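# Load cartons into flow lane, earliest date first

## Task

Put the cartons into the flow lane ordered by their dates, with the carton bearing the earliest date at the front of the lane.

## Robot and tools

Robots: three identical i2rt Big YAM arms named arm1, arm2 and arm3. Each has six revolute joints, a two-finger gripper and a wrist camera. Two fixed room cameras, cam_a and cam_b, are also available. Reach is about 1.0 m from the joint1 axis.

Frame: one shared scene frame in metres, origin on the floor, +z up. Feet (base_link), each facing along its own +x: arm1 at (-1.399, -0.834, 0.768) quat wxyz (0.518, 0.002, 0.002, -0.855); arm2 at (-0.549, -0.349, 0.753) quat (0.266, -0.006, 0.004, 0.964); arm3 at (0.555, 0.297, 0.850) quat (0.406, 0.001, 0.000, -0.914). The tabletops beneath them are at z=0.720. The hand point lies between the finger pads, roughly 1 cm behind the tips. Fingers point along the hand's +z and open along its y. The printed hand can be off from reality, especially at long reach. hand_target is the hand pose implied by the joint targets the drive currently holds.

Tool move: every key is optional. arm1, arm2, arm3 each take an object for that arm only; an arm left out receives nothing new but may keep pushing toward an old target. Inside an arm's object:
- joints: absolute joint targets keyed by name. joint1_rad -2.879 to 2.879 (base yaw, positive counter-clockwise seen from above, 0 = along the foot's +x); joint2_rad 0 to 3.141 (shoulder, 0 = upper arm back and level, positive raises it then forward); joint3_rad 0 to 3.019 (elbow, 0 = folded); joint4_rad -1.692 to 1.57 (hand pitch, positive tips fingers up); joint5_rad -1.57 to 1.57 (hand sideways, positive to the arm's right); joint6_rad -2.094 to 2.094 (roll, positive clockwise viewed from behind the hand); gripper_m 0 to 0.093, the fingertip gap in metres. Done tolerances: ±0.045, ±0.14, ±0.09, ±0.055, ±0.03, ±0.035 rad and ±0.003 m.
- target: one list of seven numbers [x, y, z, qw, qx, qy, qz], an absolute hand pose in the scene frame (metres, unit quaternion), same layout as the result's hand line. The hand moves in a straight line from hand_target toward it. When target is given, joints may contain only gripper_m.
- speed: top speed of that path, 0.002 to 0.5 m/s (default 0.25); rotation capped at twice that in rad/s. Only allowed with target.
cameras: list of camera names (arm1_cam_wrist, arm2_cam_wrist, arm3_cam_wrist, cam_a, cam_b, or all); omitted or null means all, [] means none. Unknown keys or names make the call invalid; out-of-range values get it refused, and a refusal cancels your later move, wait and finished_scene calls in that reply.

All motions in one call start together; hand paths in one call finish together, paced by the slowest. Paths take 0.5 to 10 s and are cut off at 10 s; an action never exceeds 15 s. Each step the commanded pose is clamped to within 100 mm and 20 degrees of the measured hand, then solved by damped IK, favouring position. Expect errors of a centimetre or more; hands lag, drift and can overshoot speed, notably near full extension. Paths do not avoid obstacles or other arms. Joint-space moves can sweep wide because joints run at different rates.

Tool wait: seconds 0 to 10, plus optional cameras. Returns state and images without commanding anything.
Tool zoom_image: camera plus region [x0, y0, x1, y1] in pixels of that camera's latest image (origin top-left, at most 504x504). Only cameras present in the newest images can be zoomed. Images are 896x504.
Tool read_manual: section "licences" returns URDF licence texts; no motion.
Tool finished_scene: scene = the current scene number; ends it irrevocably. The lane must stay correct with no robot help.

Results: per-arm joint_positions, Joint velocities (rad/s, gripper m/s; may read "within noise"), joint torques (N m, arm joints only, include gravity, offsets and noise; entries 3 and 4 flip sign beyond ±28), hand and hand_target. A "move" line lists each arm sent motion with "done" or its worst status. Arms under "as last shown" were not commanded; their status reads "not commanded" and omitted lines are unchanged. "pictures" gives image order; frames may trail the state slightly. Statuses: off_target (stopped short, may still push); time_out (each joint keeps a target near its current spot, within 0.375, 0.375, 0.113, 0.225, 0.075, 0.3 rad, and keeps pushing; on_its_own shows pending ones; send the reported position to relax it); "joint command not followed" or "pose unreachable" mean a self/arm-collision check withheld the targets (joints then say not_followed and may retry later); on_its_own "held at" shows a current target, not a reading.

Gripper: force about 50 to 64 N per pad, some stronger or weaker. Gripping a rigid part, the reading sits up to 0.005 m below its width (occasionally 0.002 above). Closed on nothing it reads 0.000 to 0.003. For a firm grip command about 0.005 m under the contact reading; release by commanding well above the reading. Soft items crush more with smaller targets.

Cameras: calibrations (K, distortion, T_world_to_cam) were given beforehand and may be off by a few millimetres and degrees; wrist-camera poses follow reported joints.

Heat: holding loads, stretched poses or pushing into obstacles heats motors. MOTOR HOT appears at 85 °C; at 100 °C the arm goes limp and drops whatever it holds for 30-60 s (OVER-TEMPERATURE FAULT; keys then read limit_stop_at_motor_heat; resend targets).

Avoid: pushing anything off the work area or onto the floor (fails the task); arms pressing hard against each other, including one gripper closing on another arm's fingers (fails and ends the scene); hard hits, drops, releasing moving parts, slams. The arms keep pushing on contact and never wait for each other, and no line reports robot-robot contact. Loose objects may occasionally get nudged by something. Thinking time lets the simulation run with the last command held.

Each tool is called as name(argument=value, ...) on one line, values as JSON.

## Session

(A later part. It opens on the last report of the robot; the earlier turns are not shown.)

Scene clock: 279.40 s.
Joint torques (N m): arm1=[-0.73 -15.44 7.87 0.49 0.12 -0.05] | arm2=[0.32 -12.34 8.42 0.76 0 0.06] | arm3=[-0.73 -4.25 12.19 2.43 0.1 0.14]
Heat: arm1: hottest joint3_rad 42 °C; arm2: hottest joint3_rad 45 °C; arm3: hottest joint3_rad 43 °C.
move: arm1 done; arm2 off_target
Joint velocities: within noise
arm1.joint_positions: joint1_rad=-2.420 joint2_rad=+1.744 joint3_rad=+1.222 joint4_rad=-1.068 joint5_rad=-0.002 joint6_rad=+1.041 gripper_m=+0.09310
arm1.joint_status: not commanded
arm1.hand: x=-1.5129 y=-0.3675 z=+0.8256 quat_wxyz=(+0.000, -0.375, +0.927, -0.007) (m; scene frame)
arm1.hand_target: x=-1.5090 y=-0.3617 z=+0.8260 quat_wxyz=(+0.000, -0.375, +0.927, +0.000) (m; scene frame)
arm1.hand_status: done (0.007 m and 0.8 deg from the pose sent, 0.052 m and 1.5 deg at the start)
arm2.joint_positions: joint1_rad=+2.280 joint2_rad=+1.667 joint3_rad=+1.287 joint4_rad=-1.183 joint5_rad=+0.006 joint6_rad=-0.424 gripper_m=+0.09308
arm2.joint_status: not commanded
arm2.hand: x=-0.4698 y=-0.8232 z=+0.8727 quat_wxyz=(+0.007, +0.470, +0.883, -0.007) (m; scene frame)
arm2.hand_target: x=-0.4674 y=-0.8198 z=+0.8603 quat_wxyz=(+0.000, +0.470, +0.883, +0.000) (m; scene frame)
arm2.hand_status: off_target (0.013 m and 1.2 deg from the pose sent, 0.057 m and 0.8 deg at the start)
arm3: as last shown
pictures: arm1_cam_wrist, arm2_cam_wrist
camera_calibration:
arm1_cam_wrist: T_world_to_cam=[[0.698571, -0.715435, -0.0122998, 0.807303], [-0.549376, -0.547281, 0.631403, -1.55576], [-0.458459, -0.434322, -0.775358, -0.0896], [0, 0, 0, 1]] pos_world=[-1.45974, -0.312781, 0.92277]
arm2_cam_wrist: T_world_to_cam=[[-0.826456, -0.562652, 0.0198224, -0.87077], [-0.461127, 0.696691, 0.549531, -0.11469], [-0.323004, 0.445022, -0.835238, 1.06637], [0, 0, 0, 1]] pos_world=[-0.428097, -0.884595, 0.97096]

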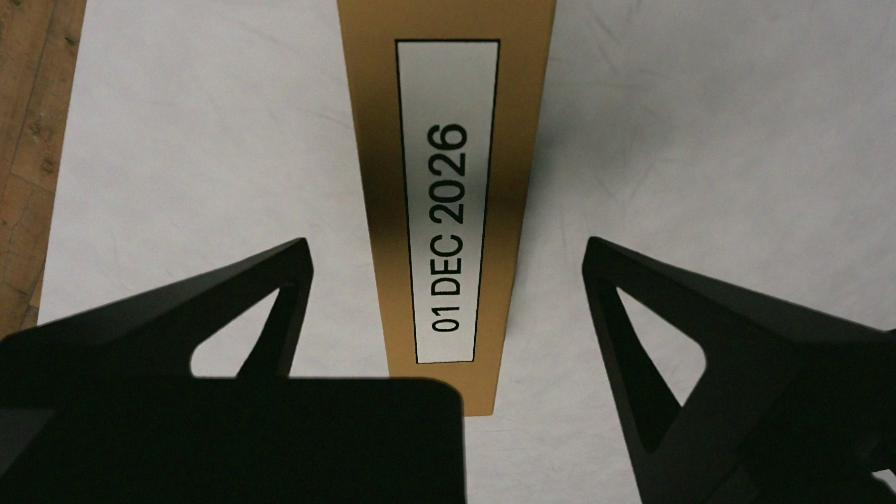

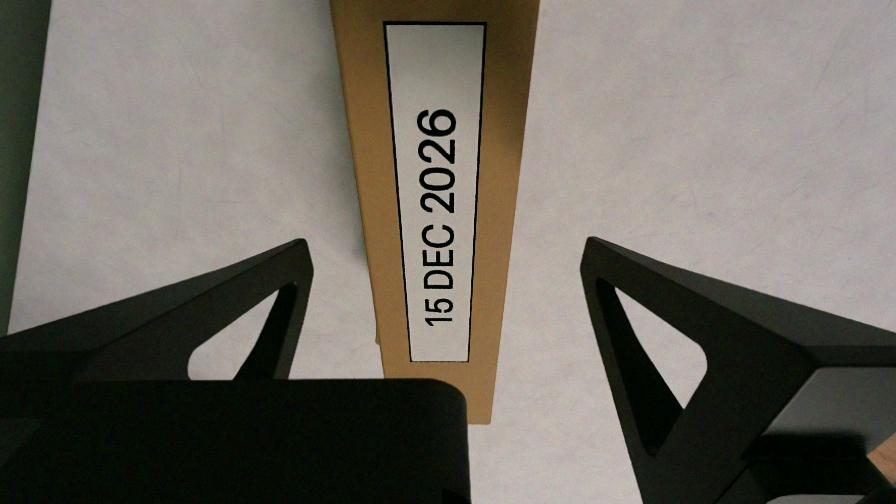

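move(arm1={"target": [-1.509, -0.3616, 0.770, 0, -0.3746, 0.9272, 0], "speed": 0.15}, arm2={"target": [-0.4574, -0.8277, 0.802, 0, 0.4702, 0.8826, 0], "speed": 0.15}, cameras=["arm1_cam_wrist", "arm2_cam_wrist"])

move(arm1={"joints": {"gripper_m": 0.04}}, arm2={"joints": {"gripper_m": 0.04}}, cameras=["arm1_cam_wrist", "arm2_cam_wrist"])

Scene clock: 288.63 s.
Joint torques (N m): arm1=[0.03 -17.03 7.02 0.49 0.12 -0.05] | arm2=[0.62 -12.86 8.16 0.73 0 0.08] | arm3=[-0.67 -4.31 12.16 2.37 0.11 0.13]
Heat: arm1: hottest joint3_rad 42 °C; arm2: hottest joint3_rad 45 °C; arm3: hottest joint3_rad 43 °C.
move: arm1 done; arm2 done
Joint velocities: within noise
arm1.joint_positions: joint1_rad=-2.420 joint2_rad=+1.826 joint3_rad=+1.164 joint4_rad=-0.929 joint5_rad=-0.002 joint6_rad=+1.041 gripper_m=+0.09310
arm1.joint_status: not commanded
arm1.hand: x=-1.5124 y=-0.3685 z=+0.7687 quat_wxyz=(-0.001, -0.375, +0.927, -0.008) (m; scene frame)
arm1.hand_target: x=-1.5090 y=-0.3617 z=+0.7701 quat_wxyz=(+0.000, -0.375, +0.927, +0.000) (m; scene frame)
arm1.hand_status: done (0.008 m and 0.9 deg from the pose sent, 0.056 m and 0.8 deg at the start)
arm2.joint_positions: joint1_rad=+2.292 joint2_rad=+1.761 joint3_rad=+1.234 joint4_rad=-1.046 joint5_rad=+0.006 joint6_rad=-0.411 gripper_m=+0.09308
arm2.joint_status: not commanded
arm2.hand: x=-0.4619 y=-0.8302 z=+0.8109 quat_wxyz=(+0.004, +0.470, +0.883, -0.004) (m; scene frame)
arm2.hand_target: x=-0.4576 y=-0.8276 z=+0.8022 quat_wxyz=(+0.000, +0.470, +0.883, +0.000) (m; scene frame)
arm2.hand_status: done (0.010 m and 0.6 deg from the pose sent, 0.072 m and 1.2 deg at the start)
arm3: as last shown
pictures: arm1_cam_wrist, arm2_cam_wrist
camera_calibration:
arm1_cam_wrist: T_world_to_cam=[[0.698827, -0.715221, -0.0100015, 0.804345], [-0.549562, -0.54581, 0.632513, -1.52082], [-0.457846, -0.436521, -0.774485, -0.134435], [0, 0, 0, 1]] pos_world=[-1.45944, -0.313481, 0.865869]
arm2_cam_wrist: T_world_to_cam=[[-0.826821, -0.56224, 0.0159071, -0.863591], [-0.459746, 0.691847, 0.556759, -0.0815244], [-0.324037, 0.453027, -0.830522, 1.02277], [0, 0, 0, 1]] pos_world=[-0.420098, -0.892487, 0.908562]

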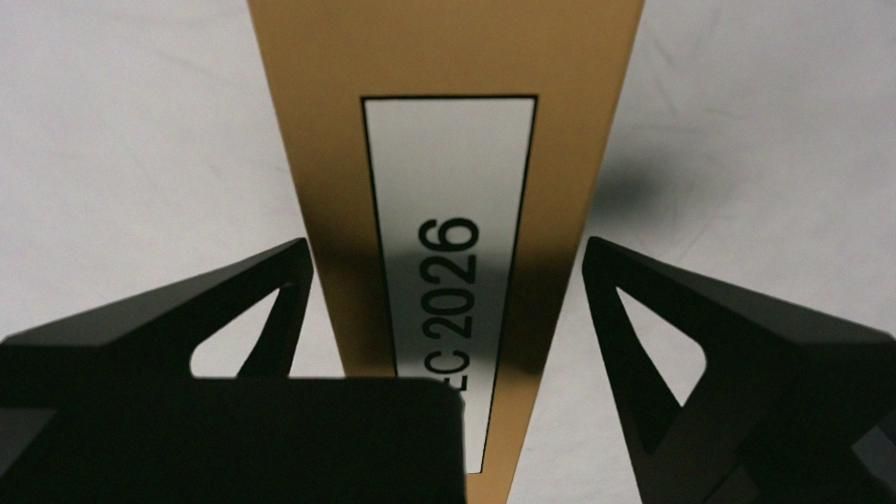

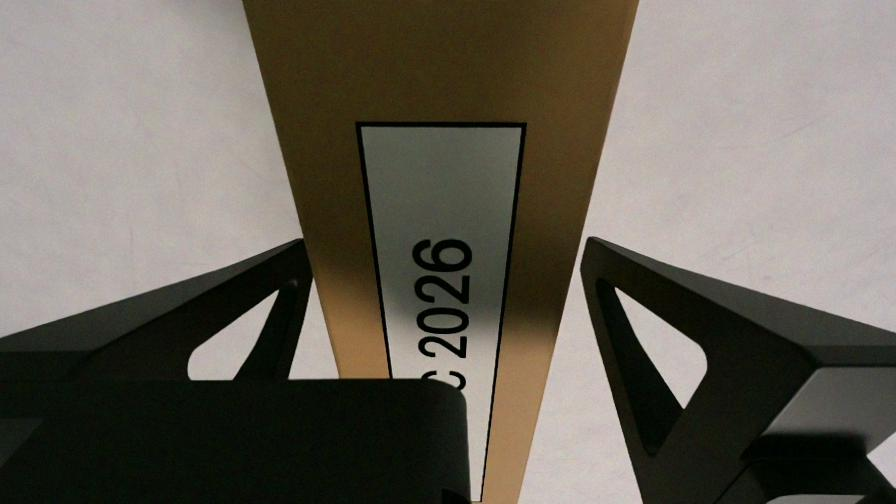

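Scene clock: 289.23 s.
Joint torques (N m): arm1=[-0.03 -16.5 7.31 0.39 0.19 -0.04] | arm2=[0.62 -13.39 8.21 0.73 0 0.09] | arm3=[-0.73 -4.13 12.15 2.4 0.11 0.14]
Heat: arm1: hottest joint3_rad 42 °C; arm2: hottest joint3_rad 45 °C; arm3: hottest joint3_rad 43 °C.
move: arm1 off_target; arm2 off_target
Joint velocities: within noise
arm1.joint_positions: joint1_rad=-2.420 joint2_rad=+1.826 joint3_rad=+1.164 joint4_rad=-0.927 joint5_rad=-0.004 joint6_rad=+1.040 gripper_m=+0.06018
arm1.joint_status: gripper_m off_target (ended at +0.06022, target +0.04000)
arm1.hand: x=-1.5129 y=-0.3680 z=+0.7687 quat_wxyz=(-0.001, -0.376, +0.927, -0.007) (m; scene frame)
arm1.hand_target: x=-1.5090 y=-0.3617 z=+0.7701 quat_wxyz=(+0.000, -0.375, +0.927, +0.000) (m; scene frame)
arm1.hand_status: not commanded
arm2.joint_positions: joint1_rad=+2.293 joint2_rad=+1.761 joint3_rad=+1.234 joint4_rad=-1.045 joint5_rad=+0.006 joint6_rad=-0.410 gripper_m=+0.06073
arm2.joint_status: gripper_m off_target (ended at +0.06076, target +0.04000)
arm2.hand: x=-0.4616 y=-0.8302 z=+0.8109 quat_wxyz=(+0.004, +0.470, +0.883, -0.004) (m; scene frame)
arm2.hand_target: x=-0.4575 y=-0.8276 z=+0.8022 quat_wxyz=(+0.000, +0.470, +0.883, +0.000) (m; scene frame)
arm2.hand_status: not commanded
arm3: as last shown
pictures: arm1_cam_wrist, arm2_cam_wrist
camera_calibration:
arm1_cam_wrist: T_world_to_cam=[[0.699597, -0.714421, -0.0129094, 0.808731], [-0.547464, -0.547539, 0.632838, -1.51847], [-0.459181, -0.435664, -0.774176, -0.136421], [0, 0, 0, 1]] pos_world=[-1.45974, -0.313082, 0.865772]
arm2_cam_wrist: T_world_to_cam=[[-0.826809, -0.562256, 0.0159941, -0.863348], [-0.459838, 0.69203, 0.556456, -0.0809398], [-0.323939, 0.452728, -0.830723, 1.02286], [0, 0, 0, 1]] pos_world=[-0.419698, -0.892487, 0.908562]

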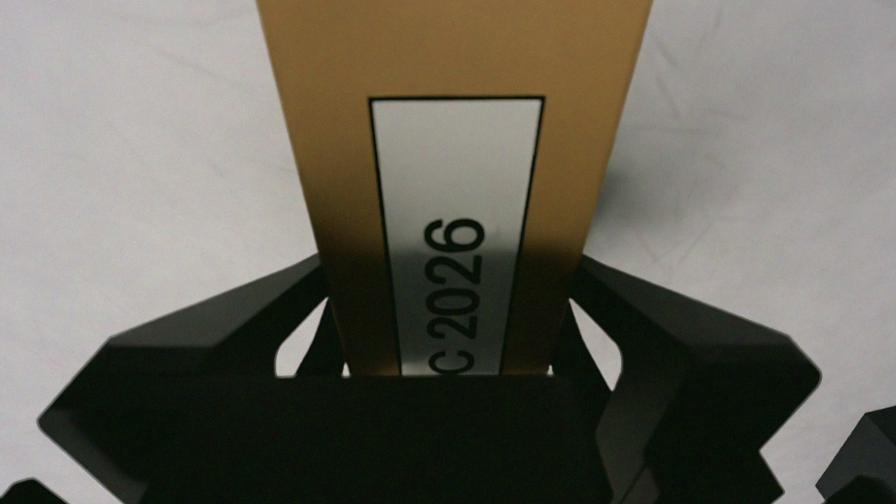

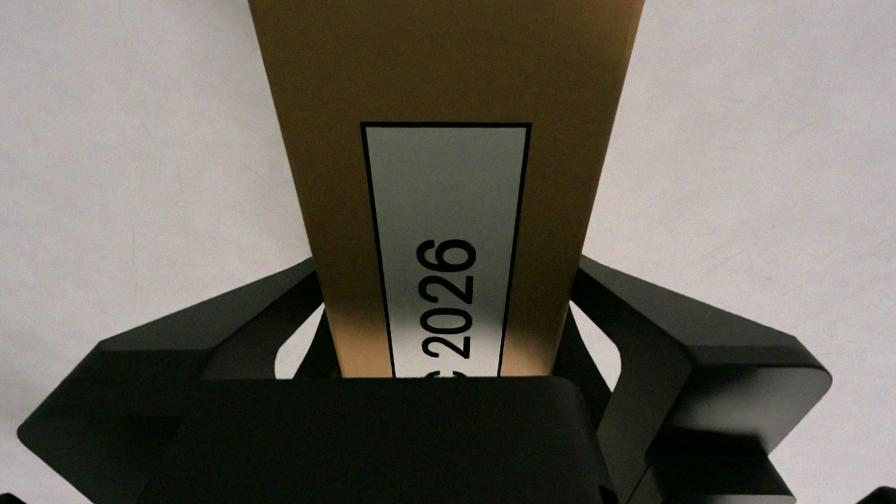

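move(arm1={"target": [-1.509, -0.3616, 0.95, 0, -0.3746, 0.9272, 0], "speed": 0.2}, arm2={"target": [-0.4574, -0.8277, 0.98, 0, 0.4702, 0.8826, 0], "speed": 0.2}, cameras=["arm1_cam_wrist", "arm2_cam_wrist", "cam_a"])

Scene clock: 310.80 s.
Joint torques (N m): arm1=[-0.09 -17.03 13.19 -0.32 0.15 -0.04] | arm2=[0.73 -13.51 15.34 -0.31 -0.05 0.09] | arm3=[-0.73 -4.37 12.19 2.35 0.09 0.14]
Heat: arm1: hottest joint2_rad 41 °C; arm2: hottest joint3_rad 44 °C; arm3: hottest joint3_rad 44 °C.
move: arm1 off_target; arm2 off_target
Joint velocities: within noise
arm1.joint_positions: joint1_rad=-2.420 joint2_rad=+1.646 joint3_rad=+1.358 joint4_rad=-1.356 joint5_rad=-0.003 joint6_rad=+1.039 gripper_m=+0.06019
arm1.joint_status: not commanded
arm1.hand: x=-1.5098 y=-0.3819 z=+0.9191 quat_wxyz=(-0.005, -0.376, +0.926, -0.034) (m; scene frame)
arm1.hand_target: x=-1.5086 y=-0.3634 z=+0.9500 quat_wxyz=(+0.000, -0.375, +0.927, +0.000) (m; scene frame)
arm1.hand_status: off_target (0.037 m and 3.9 deg from the pose sent, 0.181 m and 0.8 deg at the start)
arm2.joint_positions: joint1_rad=+2.293 joint2_rad=+1.627 joint3_rad=+1.456 joint4_rad=-1.472 joint5_rad=+0.006 joint6_rad=-0.408 gripper_m=+0.06073
arm2.joint_status: not commanded
arm2.hand: x=-0.4666 y=-0.8088 z=+0.9535 quat_wxyz=(-0.018, +0.470, +0.882, +0.024) (m; scene frame)
arm2.hand_target: x=-0.4578 y=-0.8259 z=+0.9800 quat_wxyz=(+0.001, +0.470, +0.883, +0.000) (m; scene frame)
arm2.hand_status: off_target (0.034 m and 3.4 deg from the pose sent, 0.169 m and 0.6 deg at the start)
arm3: as last shown
pictures: arm1_cam_wrist, arm2_cam_wrist, cam_a
camera_calibration:
arm1_cam_wrist: T_world_to_cam=[[0.699936, -0.713376, 0.034413, 0.755956], [-0.55628, -0.514313, 0.652713, -1.63831], [-0.44793, -0.476, -0.756824, -0.0389671], [0, 0, 0, 1]] pos_world=[-1.45794, -0.321875, 1.01384]
arm2_cam_wrist: T_world_to_cam=[[-0.827585, -0.561203, -0.0124405, -0.830059], [-0.451309, 0.652024, 0.609249, -0.256157], [-0.333801, 0.50982, -0.792881, 1.13553], [0, 0, 0, 1]] pos_world=[-0.423509, -0.877728, 1.04608]

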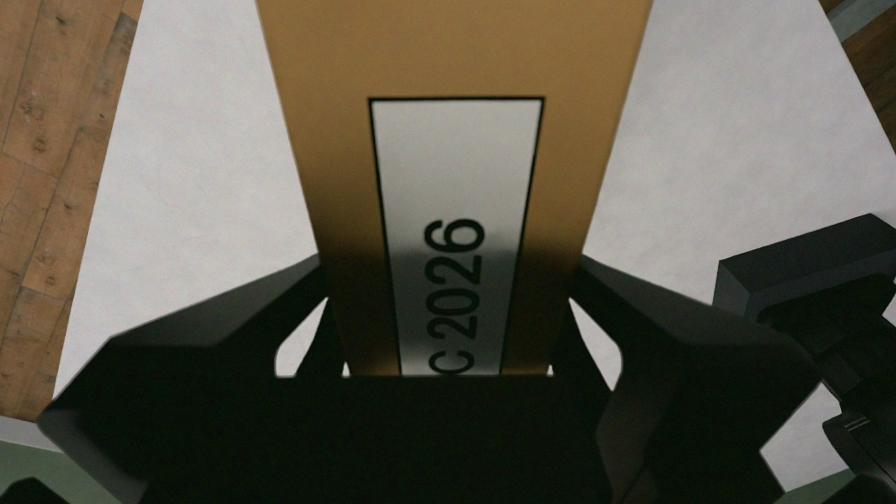

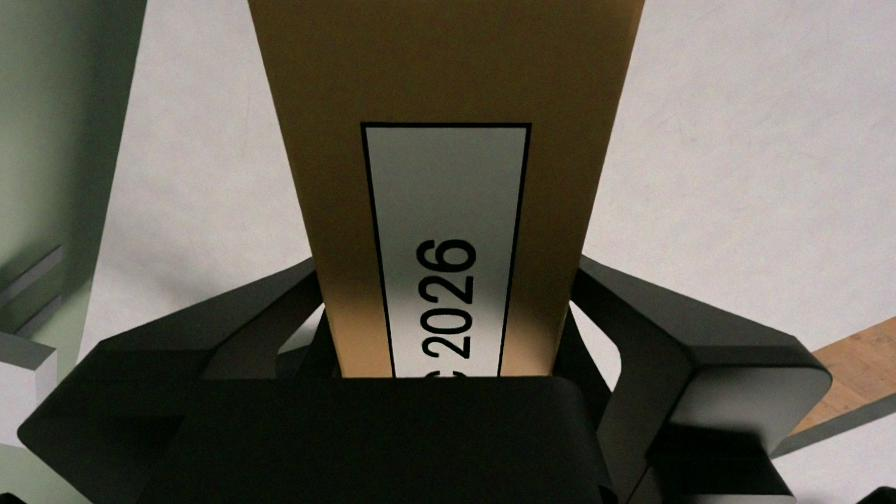

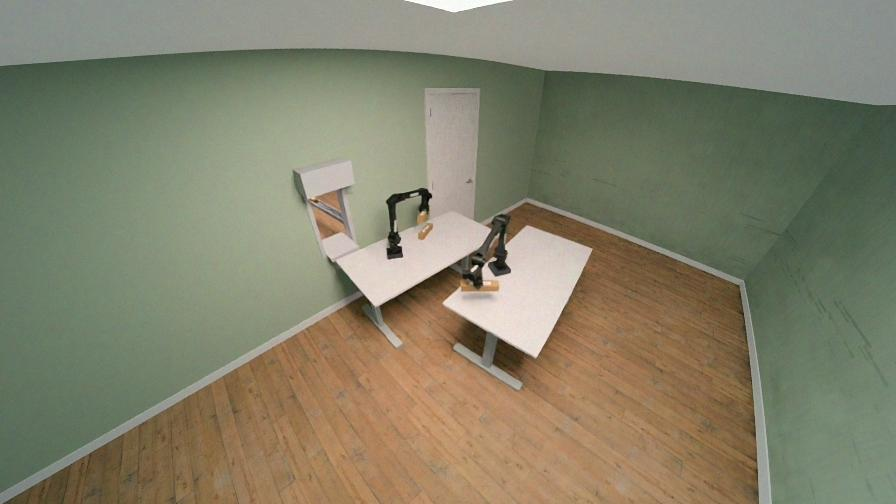

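zoom_image(camera="cam_a", region=[410, 215, 440, 245])

zoom_image(camera="cam_a", region=[370, 170, 530, 310])

Scaled by 16.800 from the camera's 896x504 image, which has a finer 1280x720 frame.

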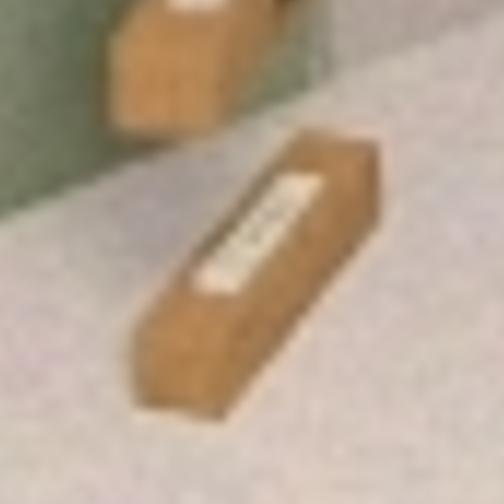

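Scaled by 3.150 from the camera's 896x504 image, which has a finer 1280x720 frame.

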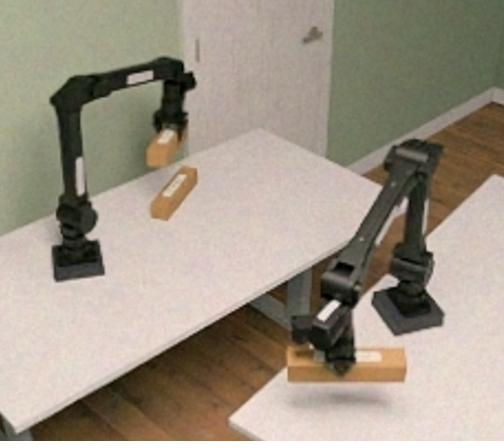

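move(arm2={"joints": {"joint1_rad": 1.673}}, cameras=["arm2_cam_wrist"])

Scene clock: 323.07 s.
Joint torques (N m): arm1=[-0.09 -17.08 13.2 -0.4 0.15 -0.04] | arm2=[0.44 -13.57 15.05 -0.27 -0.11 0.07] | arm3=[-0.85 -4.13 12.23 2.39 0.08 0.15]
Heat: arm1: hottest joint3_rad 43 °C; arm2: hottest joint3_rad 49 °C; arm3: hottest joint3_rad 44 °C.
move: arm2 done
Joint velocities: within noise
arm1, arm3: as last shown
arm1.hand: x=-1.5098 y=-0.3820 z=+0.9191 quat_wxyz=(-0.005, -0.376, +0.926, -0.034) (m; scene frame)
arm2.joint_positions: joint1_rad=+1.667 joint2_rad=+1.629 joint3_rad=+1.461 joint4_rad=-1.473 joint5_rad=+0.007 joint6_rad=-0.406 gripper_m=+0.06074
arm2.joint_status: all done
arm2.hand: x=-0.7542 y=-0.7715 z=+0.9518 quat_wxyz=(-0.008, +0.720, +0.694, +0.031) (m; scene frame)
arm2.hand_target: x=-0.7587 y=-0.7883 z=+0.9767 quat_wxyz=(+0.002, +0.721, +0.693, +0.004) (m; scene frame)
arm2.hand_status: not commanded
pictures: arm2_cam_wrist
camera_calibration:
arm2_cam_wrist: T_world_to_cam=[[-0.999328, 0.0318943, -0.018055, -0.713805], [0.0142623, 0.792225, 0.610062, 0.0493341], [0.0337611, 0.609395, -0.792148, 1.37255], [0, 0, 0, 1]] pos_world=[-0.760368, -0.852744, 1.04428]

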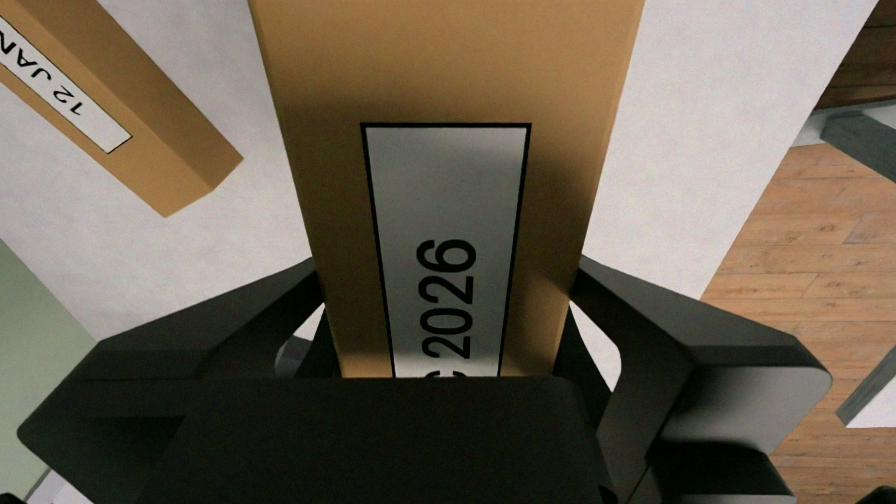

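move(arm2={"joints": {"joint1_rad": 1.9}}, cameras=["arm2_cam_wrist"])

Scene clock: 326.83 s.
Joint torques (N m): arm1=[-0.15 -17.08 13.22 -0.39 0.15 -0.03] | arm2=[-0.67 -13.63 15.05 -0.27 0.02 0.07] | arm3=[-0.85 -4.25 12.18 2.35 0.1 0.14]
Heat: arm1: hottest joint3_rad 44 °C; arm2: hottest joint3_rad 50 °C; arm3: hottest joint3_rad 44 °C.
move: arm2 done
Joint velocities: within noise
arm1: as last shown
arm2.joint_positions: joint1_rad=+1.909 joint2_rad=+1.629 joint3_rad=+1.461 joint4_rad=-1.473 joint5_rad=+0.004 joint6_rad=-0.406 gripper_m=+0.06074
arm2.joint_status: all done
arm2.hand: x=-0.6457 y=-0.8081 z=+0.9533 quat_wxyz=(-0.011, +0.630, +0.776, +0.028) (m; scene frame)
arm2.hand_target: x=-0.6541 y=-0.8238 z=+0.9781 quat_wxyz=(+0.002, +0.638, +0.770, +0.003) (m; scene frame)
arm2.hand_status: not commanded
arm3.joint_positions: joint1_rad=-0.561 joint2_rad=+0.704 joint3_rad=+0.905 joint4_rad=-0.616 joint5_rad=-0.002 joint6_rad=-0.008 gripper_m=+0.09398
arm3.joint_status: not commanded
arm3.hand: x=+0.1912 y=+0.1953 z=+1.2539 quat_wxyz=(-0.073, -0.830, -0.118, +0.541) (m; scene frame)
arm3.hand_target: x=+0.1898 y=+0.1995 z=+1.2558 quat_wxyz=(-0.073, -0.827, -0.110, +0.547) (m; scene frame)
arm3.hand_status: not commanded
pictures: arm2_cam_wrist
camera_calibration:
arm2_cam_wrist: T_world_to_cam=[[-0.977771, -0.208914, -0.0178569, -0.785107], [-0.176565, 0.774444, 0.607505, -0.0592344], [-0.113087, 0.597153, -0.794115, 1.2895], [0, 0, 0, 1]] pos_world=[-0.632288, -0.888175, 1.04598]

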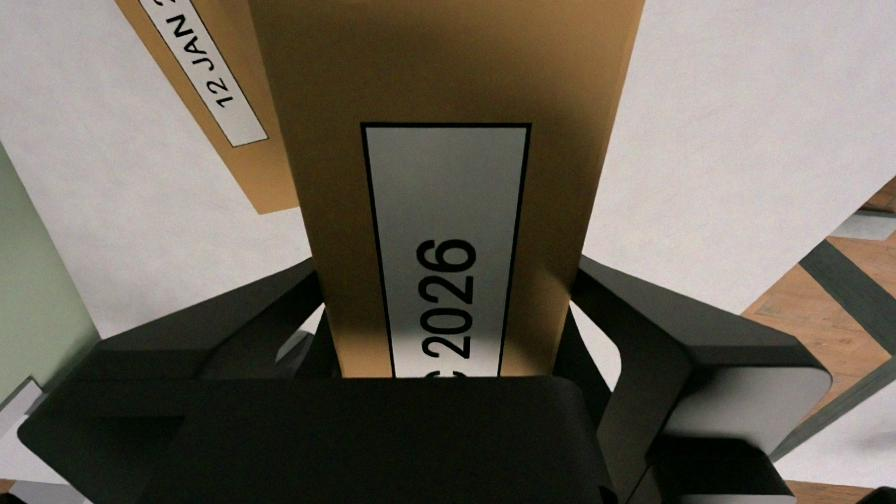

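move(arm2={"joints": {"joint1_rad": 1.62}}, cameras=[])

move(arm2={"target": [-0.7817, -0.7766, 0.81, 0, 0.739, 0.6736, 0], "speed": 0.2}, cameras=["arm2_cam_wrist", "cam_a"])

Scene clock: 332.63 s.
Joint torques (N m): arm1=[-0.15 -17.08 13.19 -0.38 0.15 -0.04] | arm2=[0.56 -13.63 15.05 -0.28 -0.11 0.07] | arm3=[-0.56 -4.42 12.21 2.33 0.1 0.14]
Heat: arm1: hottest joint3_rad 45 °C; arm2: hottest joint3_rad 52 °C; arm3: hottest joint3_rad 44 °C.
move: arm2 done
Joint velocities: within noise
arm1, arm3: as last shown
arm2.joint_positions: joint1_rad=+1.612 joint2_rad=+1.629 joint3_rad=+1.461 joint4_rad=-1.473 joint5_rad=+0.007 joint6_rad=-0.406 gripper_m=+0.06074
arm2.joint_status: all done
arm2.hand: x=-0.7770 y=-0.7598 z=+0.9515 quat_wxyz=(-0.007, +0.738, +0.674, +0.031) (m; scene frame)
arm2.hand_target: x=-0.7820 y=-0.7766 z=+0.9763 quat_wxyz=(+0.002, +0.739, +0.673, +0.004) (m; scene frame)
arm2.hand_status: not commanded
pictures: none
No camera images: "cameras" was empty.

Scene clock: 334.27 s.
Joint torques (N m): arm1=[-0.15 -17.08 13.2 -0.39 0.15 -0.04] | arm2=[0.5 -15.09 8.54 0.62 0.04 0.05] | arm3=[-0.73 -4.01 12.18 2.41 0.09 0.14]
Heat: arm1: hottest joint3_rad 45 °C; arm2: hottest joint3_rad 52 °C; arm3: hottest joint3_rad 44 °C.
move: arm2 done
Joint velocities: within noise
arm1, arm3: as last shown
arm2.joint_positions: joint1_rad=+1.612 joint2_rad=+1.755 joint3_rad=+1.233 joint4_rad=-1.063 joint5_rad=+0.011 joint6_rad=-0.406 gripper_m=+0.06074
arm2.joint_status: not commanded
arm2.hand: x=-0.7833 y=-0.7739 z=+0.8100 quat_wxyz=(+0.000, +0.739, +0.674, +0.004) (m; scene frame)
arm2.hand_target: x=-0.7817 y=-0.7765 z=+0.8100 quat_wxyz=(+0.000, +0.739, +0.674, +0.000) (m; scene frame)
arm2.hand_status: done (0.003 m and 0.5 deg from the pose sent, 0.143 m and 3.7 deg at the start)
pictures: arm2_cam_wrist, cam_a
camera_calibration:
arm2_cam_wrist: T_world_to_cam=[[-0.99617, 0.0871098, 0.00761382, -0.720975], [0.075871, 0.817779, 0.570509, 0.238177], [0.0434705, 0.568902, -0.821256, 1.26241], [0, 0, 0, 1]] pos_world=[-0.791161, -0.850158, 0.906366]

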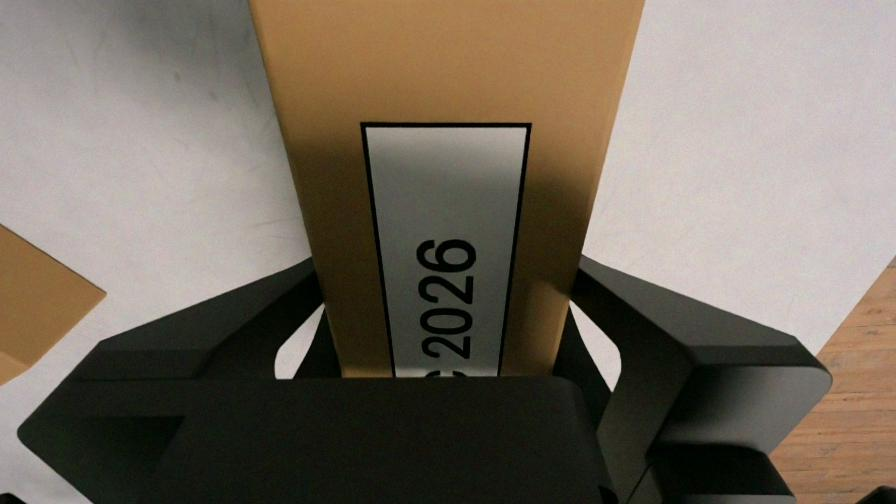

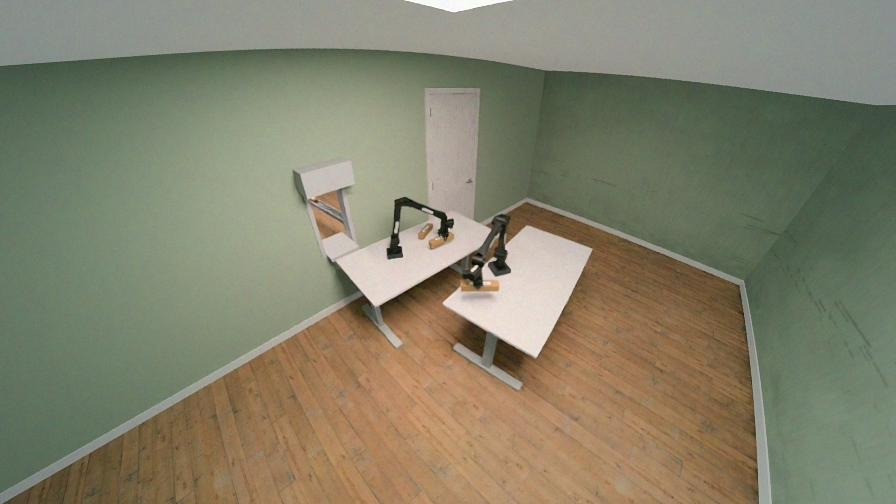

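move(arm2={"target": [-0.7817, -0.7766, 0.765, 0, 0.739, 0.6736, 0], "speed": 0.1}, cameras=[])

move(arm2={"target": [-0.7817, -0.7766, 0.752, 0, 0.739, 0.6736, 0], "speed": 0.05}, cameras=["arm2_cam_wrist"])

Scene clock: 339.83 s.
Joint torques (N m): arm1=[-0.09 -17.08 13.19 -0.42 0.16 -0.03] | arm2=[0.32 -14.8 8.18 0.64 0.04 0.04] | arm3=[-0.73 -4.19 12.18 2.37 0.09 0.14]
Heat: arm1: hottest joint3_rad 46 °C; arm2: hottest joint3_rad 50 °C; arm3: hottest joint3_rad 44 °C.
move: arm2 done
Joint velocities: within noise
arm1, arm3: as last shown
arm2.joint_positions: joint1_rad=+1.612 joint2_rad=+1.817 joint3_rad=+1.187 joint4_rad=-0.952 joint5_rad=+0.011 joint6_rad=-0.406 gripper_m=+0.06074
arm2.joint_status: not commanded
arm2.hand: x=-0.7830 y=-0.7745 z=+0.7658 quat_wxyz=(+0.000, +0.739, +0.674, +0.003) (m; scene frame)
arm2.hand_target: x=-0.7817 y=-0.7767 z=+0.7651 quat_wxyz=(+0.000, +0.739, +0.674, +0.000) (m; scene frame)
arm2.hand_status: done (0.003 m and 0.4 deg from the pose sent, 0.045 m and 0.5 deg at the start)
pictures: none
No camera images: "cameras" was empty.

Scene clock: 340.90 s.
Joint torques (N m): arm1=[-0.09 -17.08 13.2 -0.43 0.15 -0.04] | arm2=[0.38 -14.15 7.65 0.68 0.04 0.04] | arm3=[-0.67 -4.19 12.21 2.35 0.1 0.14]
Heat: arm1: hottest joint3_rad 46 °C; arm2: hottest joint3_rad 50 °C; arm3: hottest joint3_rad 44 °C.
move: arm2 done
Joint velocities: within noise
arm1, arm3: as last shown
arm2.joint_positions: joint1_rad=+1.612 joint2_rad=+1.832 joint3_rad=+1.179 joint4_rad=-0.920 joint5_rad=+0.011 joint6_rad=-0.406 gripper_m=+0.06074
arm2.joint_status: not commanded
arm2.hand: x=-0.7840 y=-0.7767 z=+0.7567 quat_wxyz=(+0.002, +0.739, +0.674, -0.001) (m; scene frame)
arm2.hand_target: x=-0.7817 y=-0.7766 z=+0.7520 quat_wxyz=(+0.000, +0.739, +0.674, +0.000) (m; scene frame)
arm2.hand_status: done (0.005 m and 0.3 deg from the pose sent, 0.014 m and 0.4 deg at the start)
pictures: arm2_cam_wrist
camera_calibration:
arm2_cam_wrist: T_world_to_cam=[[-0.996105, 0.0873266, 0.0122102, -0.72431], [0.0790786, 0.823466, 0.561827, 0.284422], [0.0390077, 0.560604, -0.827165, 1.21477], [0, 0, 0, 1]] pos_world=[-0.791366, -0.851966, 0.853864]

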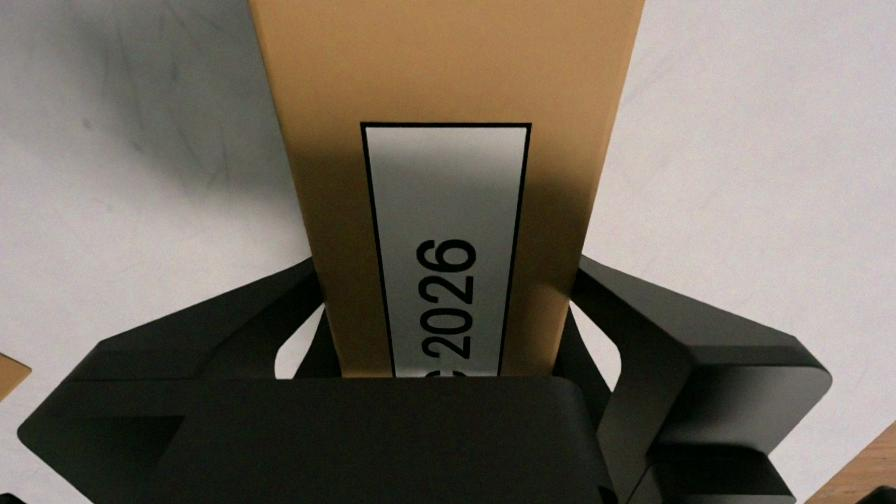

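move(arm2={"target": [-0.7817, -0.7766, 0.744, 0, 0.739, 0.6736, 0], "speed": 0.05}, cameras=[])

Scene clock: 343.87 s.
Joint torques (N m): arm1=[-0.09 -17.03 13.22 -0.4 0.16 -0.03] | arm2=[0.38 -13.86 7.2 0.88 0.04 0.03] | arm3=[-0.91 -4.31 12.19 2.4 0.1 0.14]
Heat: arm1: hottest joint3_rad 46 °C; arm2: hottest joint3_rad 50 °C; arm3: hottest joint3_rad 44 °C.
move: arm2 off_target
Joint velocities: within noise
arm1, arm3: as last shown
arm2.joint_positions: joint1_rad=+1.612 joint2_rad=+1.838 joint3_rad=+1.179 joint4_rad=-0.905 joint5_rad=+0.011 joint6_rad=-0.406 gripper_m=+0.06074
arm2.joint_status: not commanded
arm2.hand: x=-0.7853 y=-0.7792 z=+0.7537 quat_wxyz=(+0.003, +0.739, +0.674, -0.005) (m; scene frame)
arm2.hand_target: x=-0.7817 y=-0.7765 z=+0.7443 quat_wxyz=(+0.000, +0.739, +0.674, +0.000) (m; scene frame)
arm2.hand_status: off_target (0.011 m and 0.7 deg from the pose sent, 0.013 m and 0.3 deg at the start)
pictures: none
No camera images: "cameras" was empty.

move(arm2={"joints": {"gripper_m": 0.093}}, cameras=[])

move(arm2={"target": [-0.7817, -0.7766, 0.93, 0, 0.739, 0.6736, 0], "speed": 0.25}, cameras=["arm2_cam_wrist"])

move(arm2={"joints": {"joint1_rad": 2.236, "joint2_rad": 1.384, "joint3_rad": 1.3325, "joint4_rad": -1.15, "joint5_rad": 0, "joint6_rad": 0}}, arm1={"joints": {"joint1_rad": 2.53, "joint6_rad": -0.02}})

Scene clock: 352.80 s.
Joint torques (N m): arm1=[-0.15 -17.08 13.2 -0.4 0.16 -0.04] | arm2=[0.32 -13.68 7.16 0.75 0.02 0.03] | arm3=[-0.79 -4.31 12.21 2.4 0.1 0.13]
Heat: arm1: hottest joint3_rad 47 °C; arm2: hottest joint3_rad 49 °C; arm3: hottest joint3_rad 44 °C.
move: arm2 done
Joint velocities: within noise
arm1.joint_positions: joint1_rad=-2.420 joint2_rad=+1.646 joint3_rad=+1.358 joint4_rad=-1.356 joint5_rad=-0.003 joint6_rad=+1.039 gripper_m=+0.06019
arm1.joint_status: not commanded
arm1.hand: x=-1.5098 y=-0.3820 z=+0.9191 quat_wxyz=(-0.005, -0.376, +0.926, -0.034) (m; scene frame)
arm1.hand_target: x=-1.5086 y=-0.3634 z=+0.9500 quat_wxyz=(+0.000, -0.375, +0.927, +0.000) (m; scene frame)
arm1.hand_status: not commanded
arm2.joint_positions: joint1_rad=+1.612 joint2_rad=+1.838 joint3_rad=+1.179 joint4_rad=-0.902 joint5_rad=+0.012 joint6_rad=-0.406 gripper_m=+0.09287
arm2.joint_status: all done
arm2.hand: x=-0.7857 y=-0.7797 z=+0.7537 quat_wxyz=(+0.003, +0.739, +0.674, -0.007) (m; scene frame)
arm2.hand_target: x=-0.7817 y=-0.7765 z=+0.7443 quat_wxyz=(+0.000, +0.739, +0.674, +0.000) (m; scene frame)
arm2.hand_status: not commanded
arm3: as last shown
pictures: none
No camera images: "cameras" was empty.

Scene clock: 354.40 s.
Joint torques (N m): arm1=[-0.15 -17.03 13.2 -0.39 0.15 -0.04] | arm2=[0.73 -12.04 13.68 -0.16 0 0.08] | arm3=[-0.67 -4.19 12.16 2.39 0.1 0.13]
Heat: arm1: hottest joint3_rad 47 °C; arm2: hottest joint3_rad 49 °C; arm3: hottest joint3_rad 44 °C.
move: arm2 off_target
Joint velocities: within noise
arm1, arm3: as last shown
arm2.joint_positions: joint1_rad=+1.612 joint2_rad=+1.625 joint3_rad=+1.367 joint4_rad=-1.347 joint5_rad=+0.012 joint6_rad=-0.406 gripper_m=+0.09294
arm2.joint_status: not commanded
arm2.hand: x=-0.7775 y=-0.7600 z=+0.9178 quat_wxyz=(-0.004, +0.739, +0.674, +0.013) (m; scene frame)
arm2.hand_target: x=-0.7813 y=-0.7760 z=+0.9301 quat_wxyz=(+0.000, +0.739, +0.674, +0.000) (m; scene frame)
arm2.hand_status: off_target (0.021 m and 1.6 deg from the pose sent, 0.176 m and 0.8 deg at the start)
pictures: arm2_cam_wrist
camera_calibration:
arm2_cam_wrist: T_world_to_cam=[[-0.996232, 0.0867314, 0.0000004787, -0.710607], [0.0703121, 0.80763, 0.585483, 0.13921], [0.0507794, 0.583277, -0.810685, 1.34969], [0, 0, 0, 1]] pos_world=[-0.786254, -0.838043, 1.01267]

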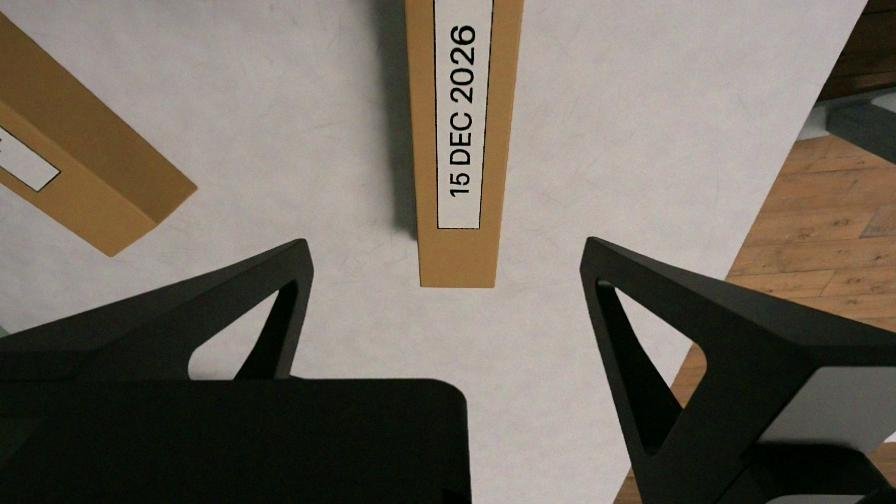

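Scene clock: 357.60 s.
Joint torques (N m): arm1=[0.91 -19.08 9.37 -0.34 0.05 -0.03] | arm2=[0.38 -9.17 9.76 1.55 0.03 0.09] | arm3=[-0.91 -4.25 12.16 2.35 0.1 0.13]
Heat: arm1: hottest joint3_rad 47 °C; arm2: hottest joint3_rad 48 °C; arm3: hottest joint3_rad 44 °C.
move: arm1 done; arm2 done
Joint velocities: within noise
arm1.joint_positions: joint1_rad=+2.526 joint2_rad=+1.662 joint3_rad=+1.409 joint4_rad=-1.356 joint5_rad=-0.002 joint6_rad=-0.013 gripper_m=+0.06035
arm1.joint_status: all done
arm1.hand: x=-0.9680 y=-0.6138 z=+0.9297 quat_wxyz=(+0.017, +0.241, -0.970, +0.001) (m; scene frame)
arm1.hand_target: x=-0.9691 y=-0.6123 z=+0.9499 quat_wxyz=(+0.001, +0.246, -0.969, -0.003) (m; scene frame)
arm1.hand_status: not commanded
arm2.joint_positions: joint1_rad=+2.230 joint2_rad=+1.371 joint3_rad=+1.346 joint4_rad=-1.161 joint5_rad=-0.001 joint6_rad=-0.011 gripper_m=+0.09294
arm2.joint_status: all done
arm2.hand: x=-0.4934 y=-0.8299 z=+1.0372 quat_wxyz=(+0.150, +0.647, +0.736, -0.129) (m; scene frame)
arm2.hand_target: x=-0.4902 y=-0.8306 z=+1.0255 quat_wxyz=(+0.145, +0.650, +0.736, -0.123) (m; scene frame)
arm2.hand_status: not commanded
arm3.joint_positions: joint1_rad=-0.561 joint2_rad=+0.704 joint3_rad=+0.905 joint4_rad=-0.616 joint5_rad=-0.002 joint6_rad=-0.008 gripper_m=+0.09398
arm3.joint_status: not commanded
arm3.hand: x=+0.1912 y=+0.1953 z=+1.2539 quat_wxyz=(-0.073, -0.830, -0.118, +0.541) (m; scene frame)
arm3.hand_target: x=+0.1898 y=+0.1995 z=+1.2558 quat_wxyz=(-0.073, -0.827, -0.110, +0.547) (m; scene frame)
arm3.hand_status: not commanded
pictures: arm1_cam_wrist, arm2_cam_wrist, arm3_cam_wrist, cam_a, cam_b
camera_calibration:
arm1_cam_wrist: T_world_to_cam=[[0.470856, -0.881652, -0.031365, -0.0529675], [-0.658416, -0.374853, 0.652666, -1.47644], [-0.587182, -0.286661, -0.756996, 0.0830265], [0, 0, 0, 1]] pos_world=[-0.898419, -0.576346, 1.02481]
arm2_cam_wrist: T_world_to_cam=[[-0.991613, -0.128934, 0.00893069, -0.607507], [-0.124517, 0.971586, 0.201286, 0.544014], [-0.0346295, 0.198486, -0.979492, 1.2865], [0, 0, 0, 1]] pos_world=[-0.490122, -0.862236, 1.15604]
arm3_cam_wrist: T_world_to_cam=[[-0.27198, 0.962257, -0.0094286, -0.123248], [0.838267, 0.2321, -0.493394, 0.414928], [-0.472583, -0.142097, -0.869755, 1.33172], [0, 0, 0, 1]] pos_world=[0.248007, 0.211525, 1.36183]

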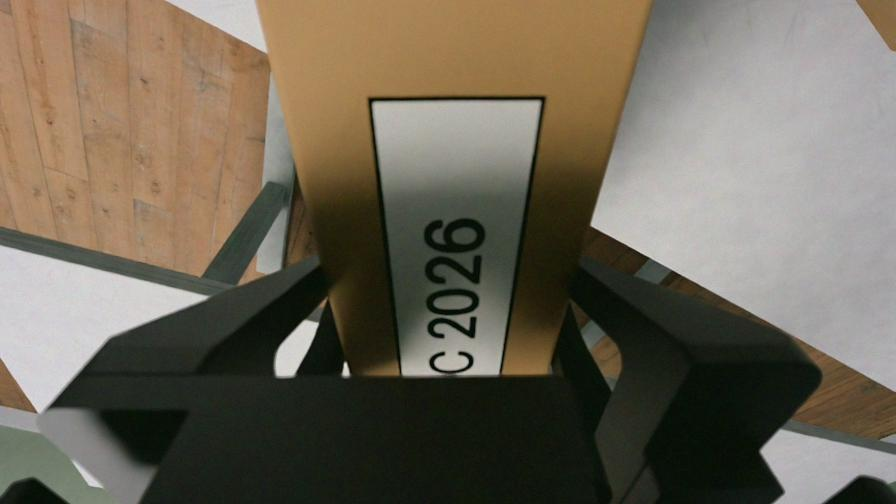

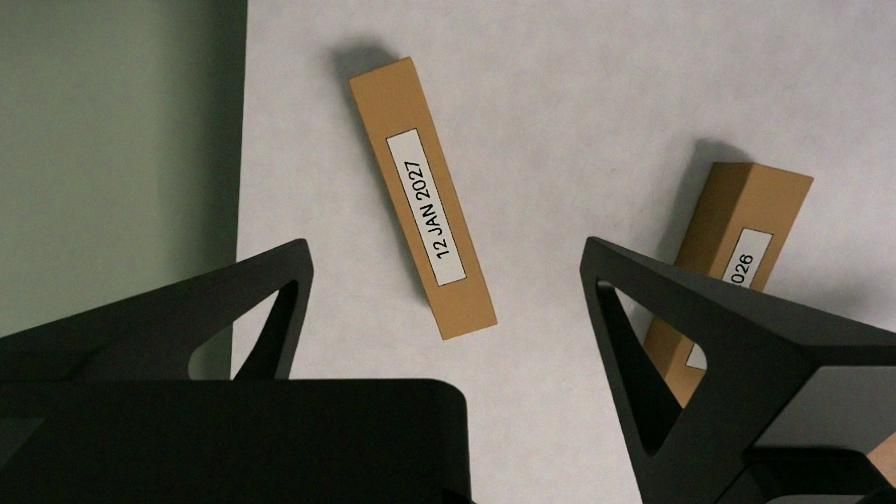

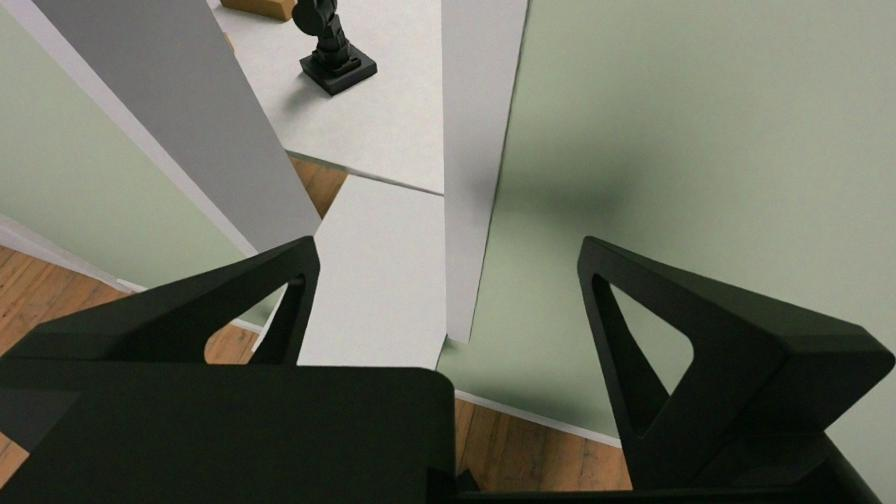

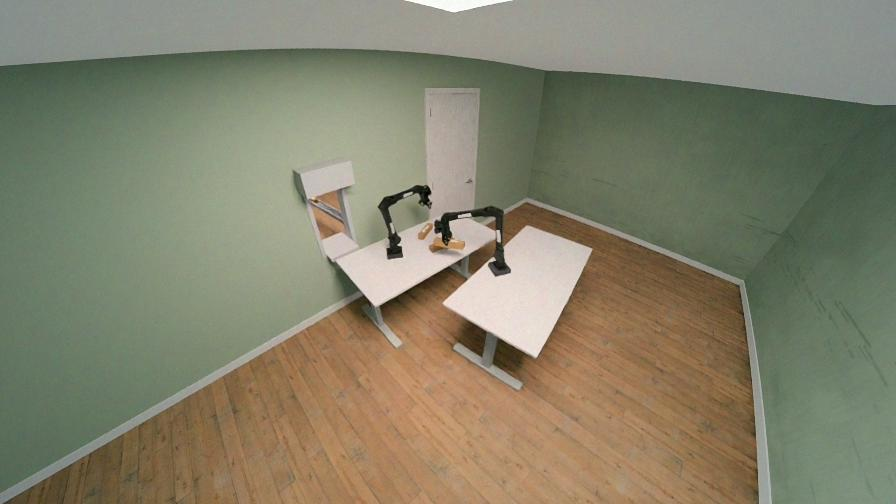

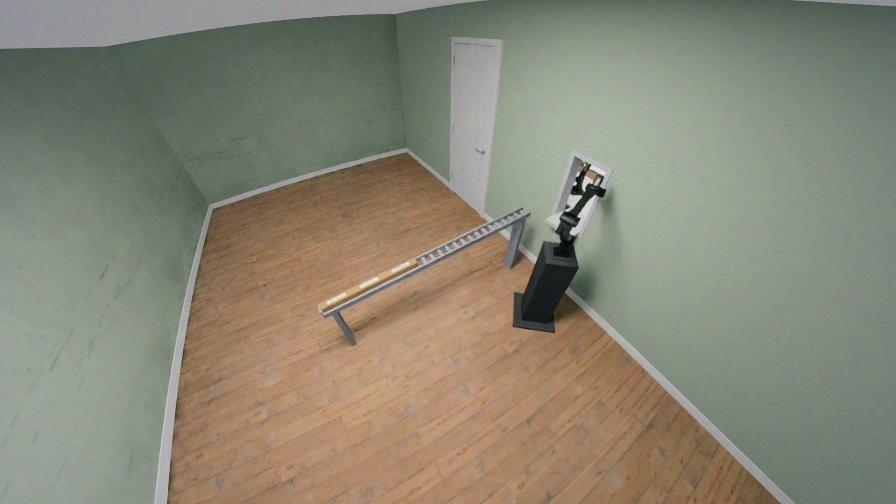

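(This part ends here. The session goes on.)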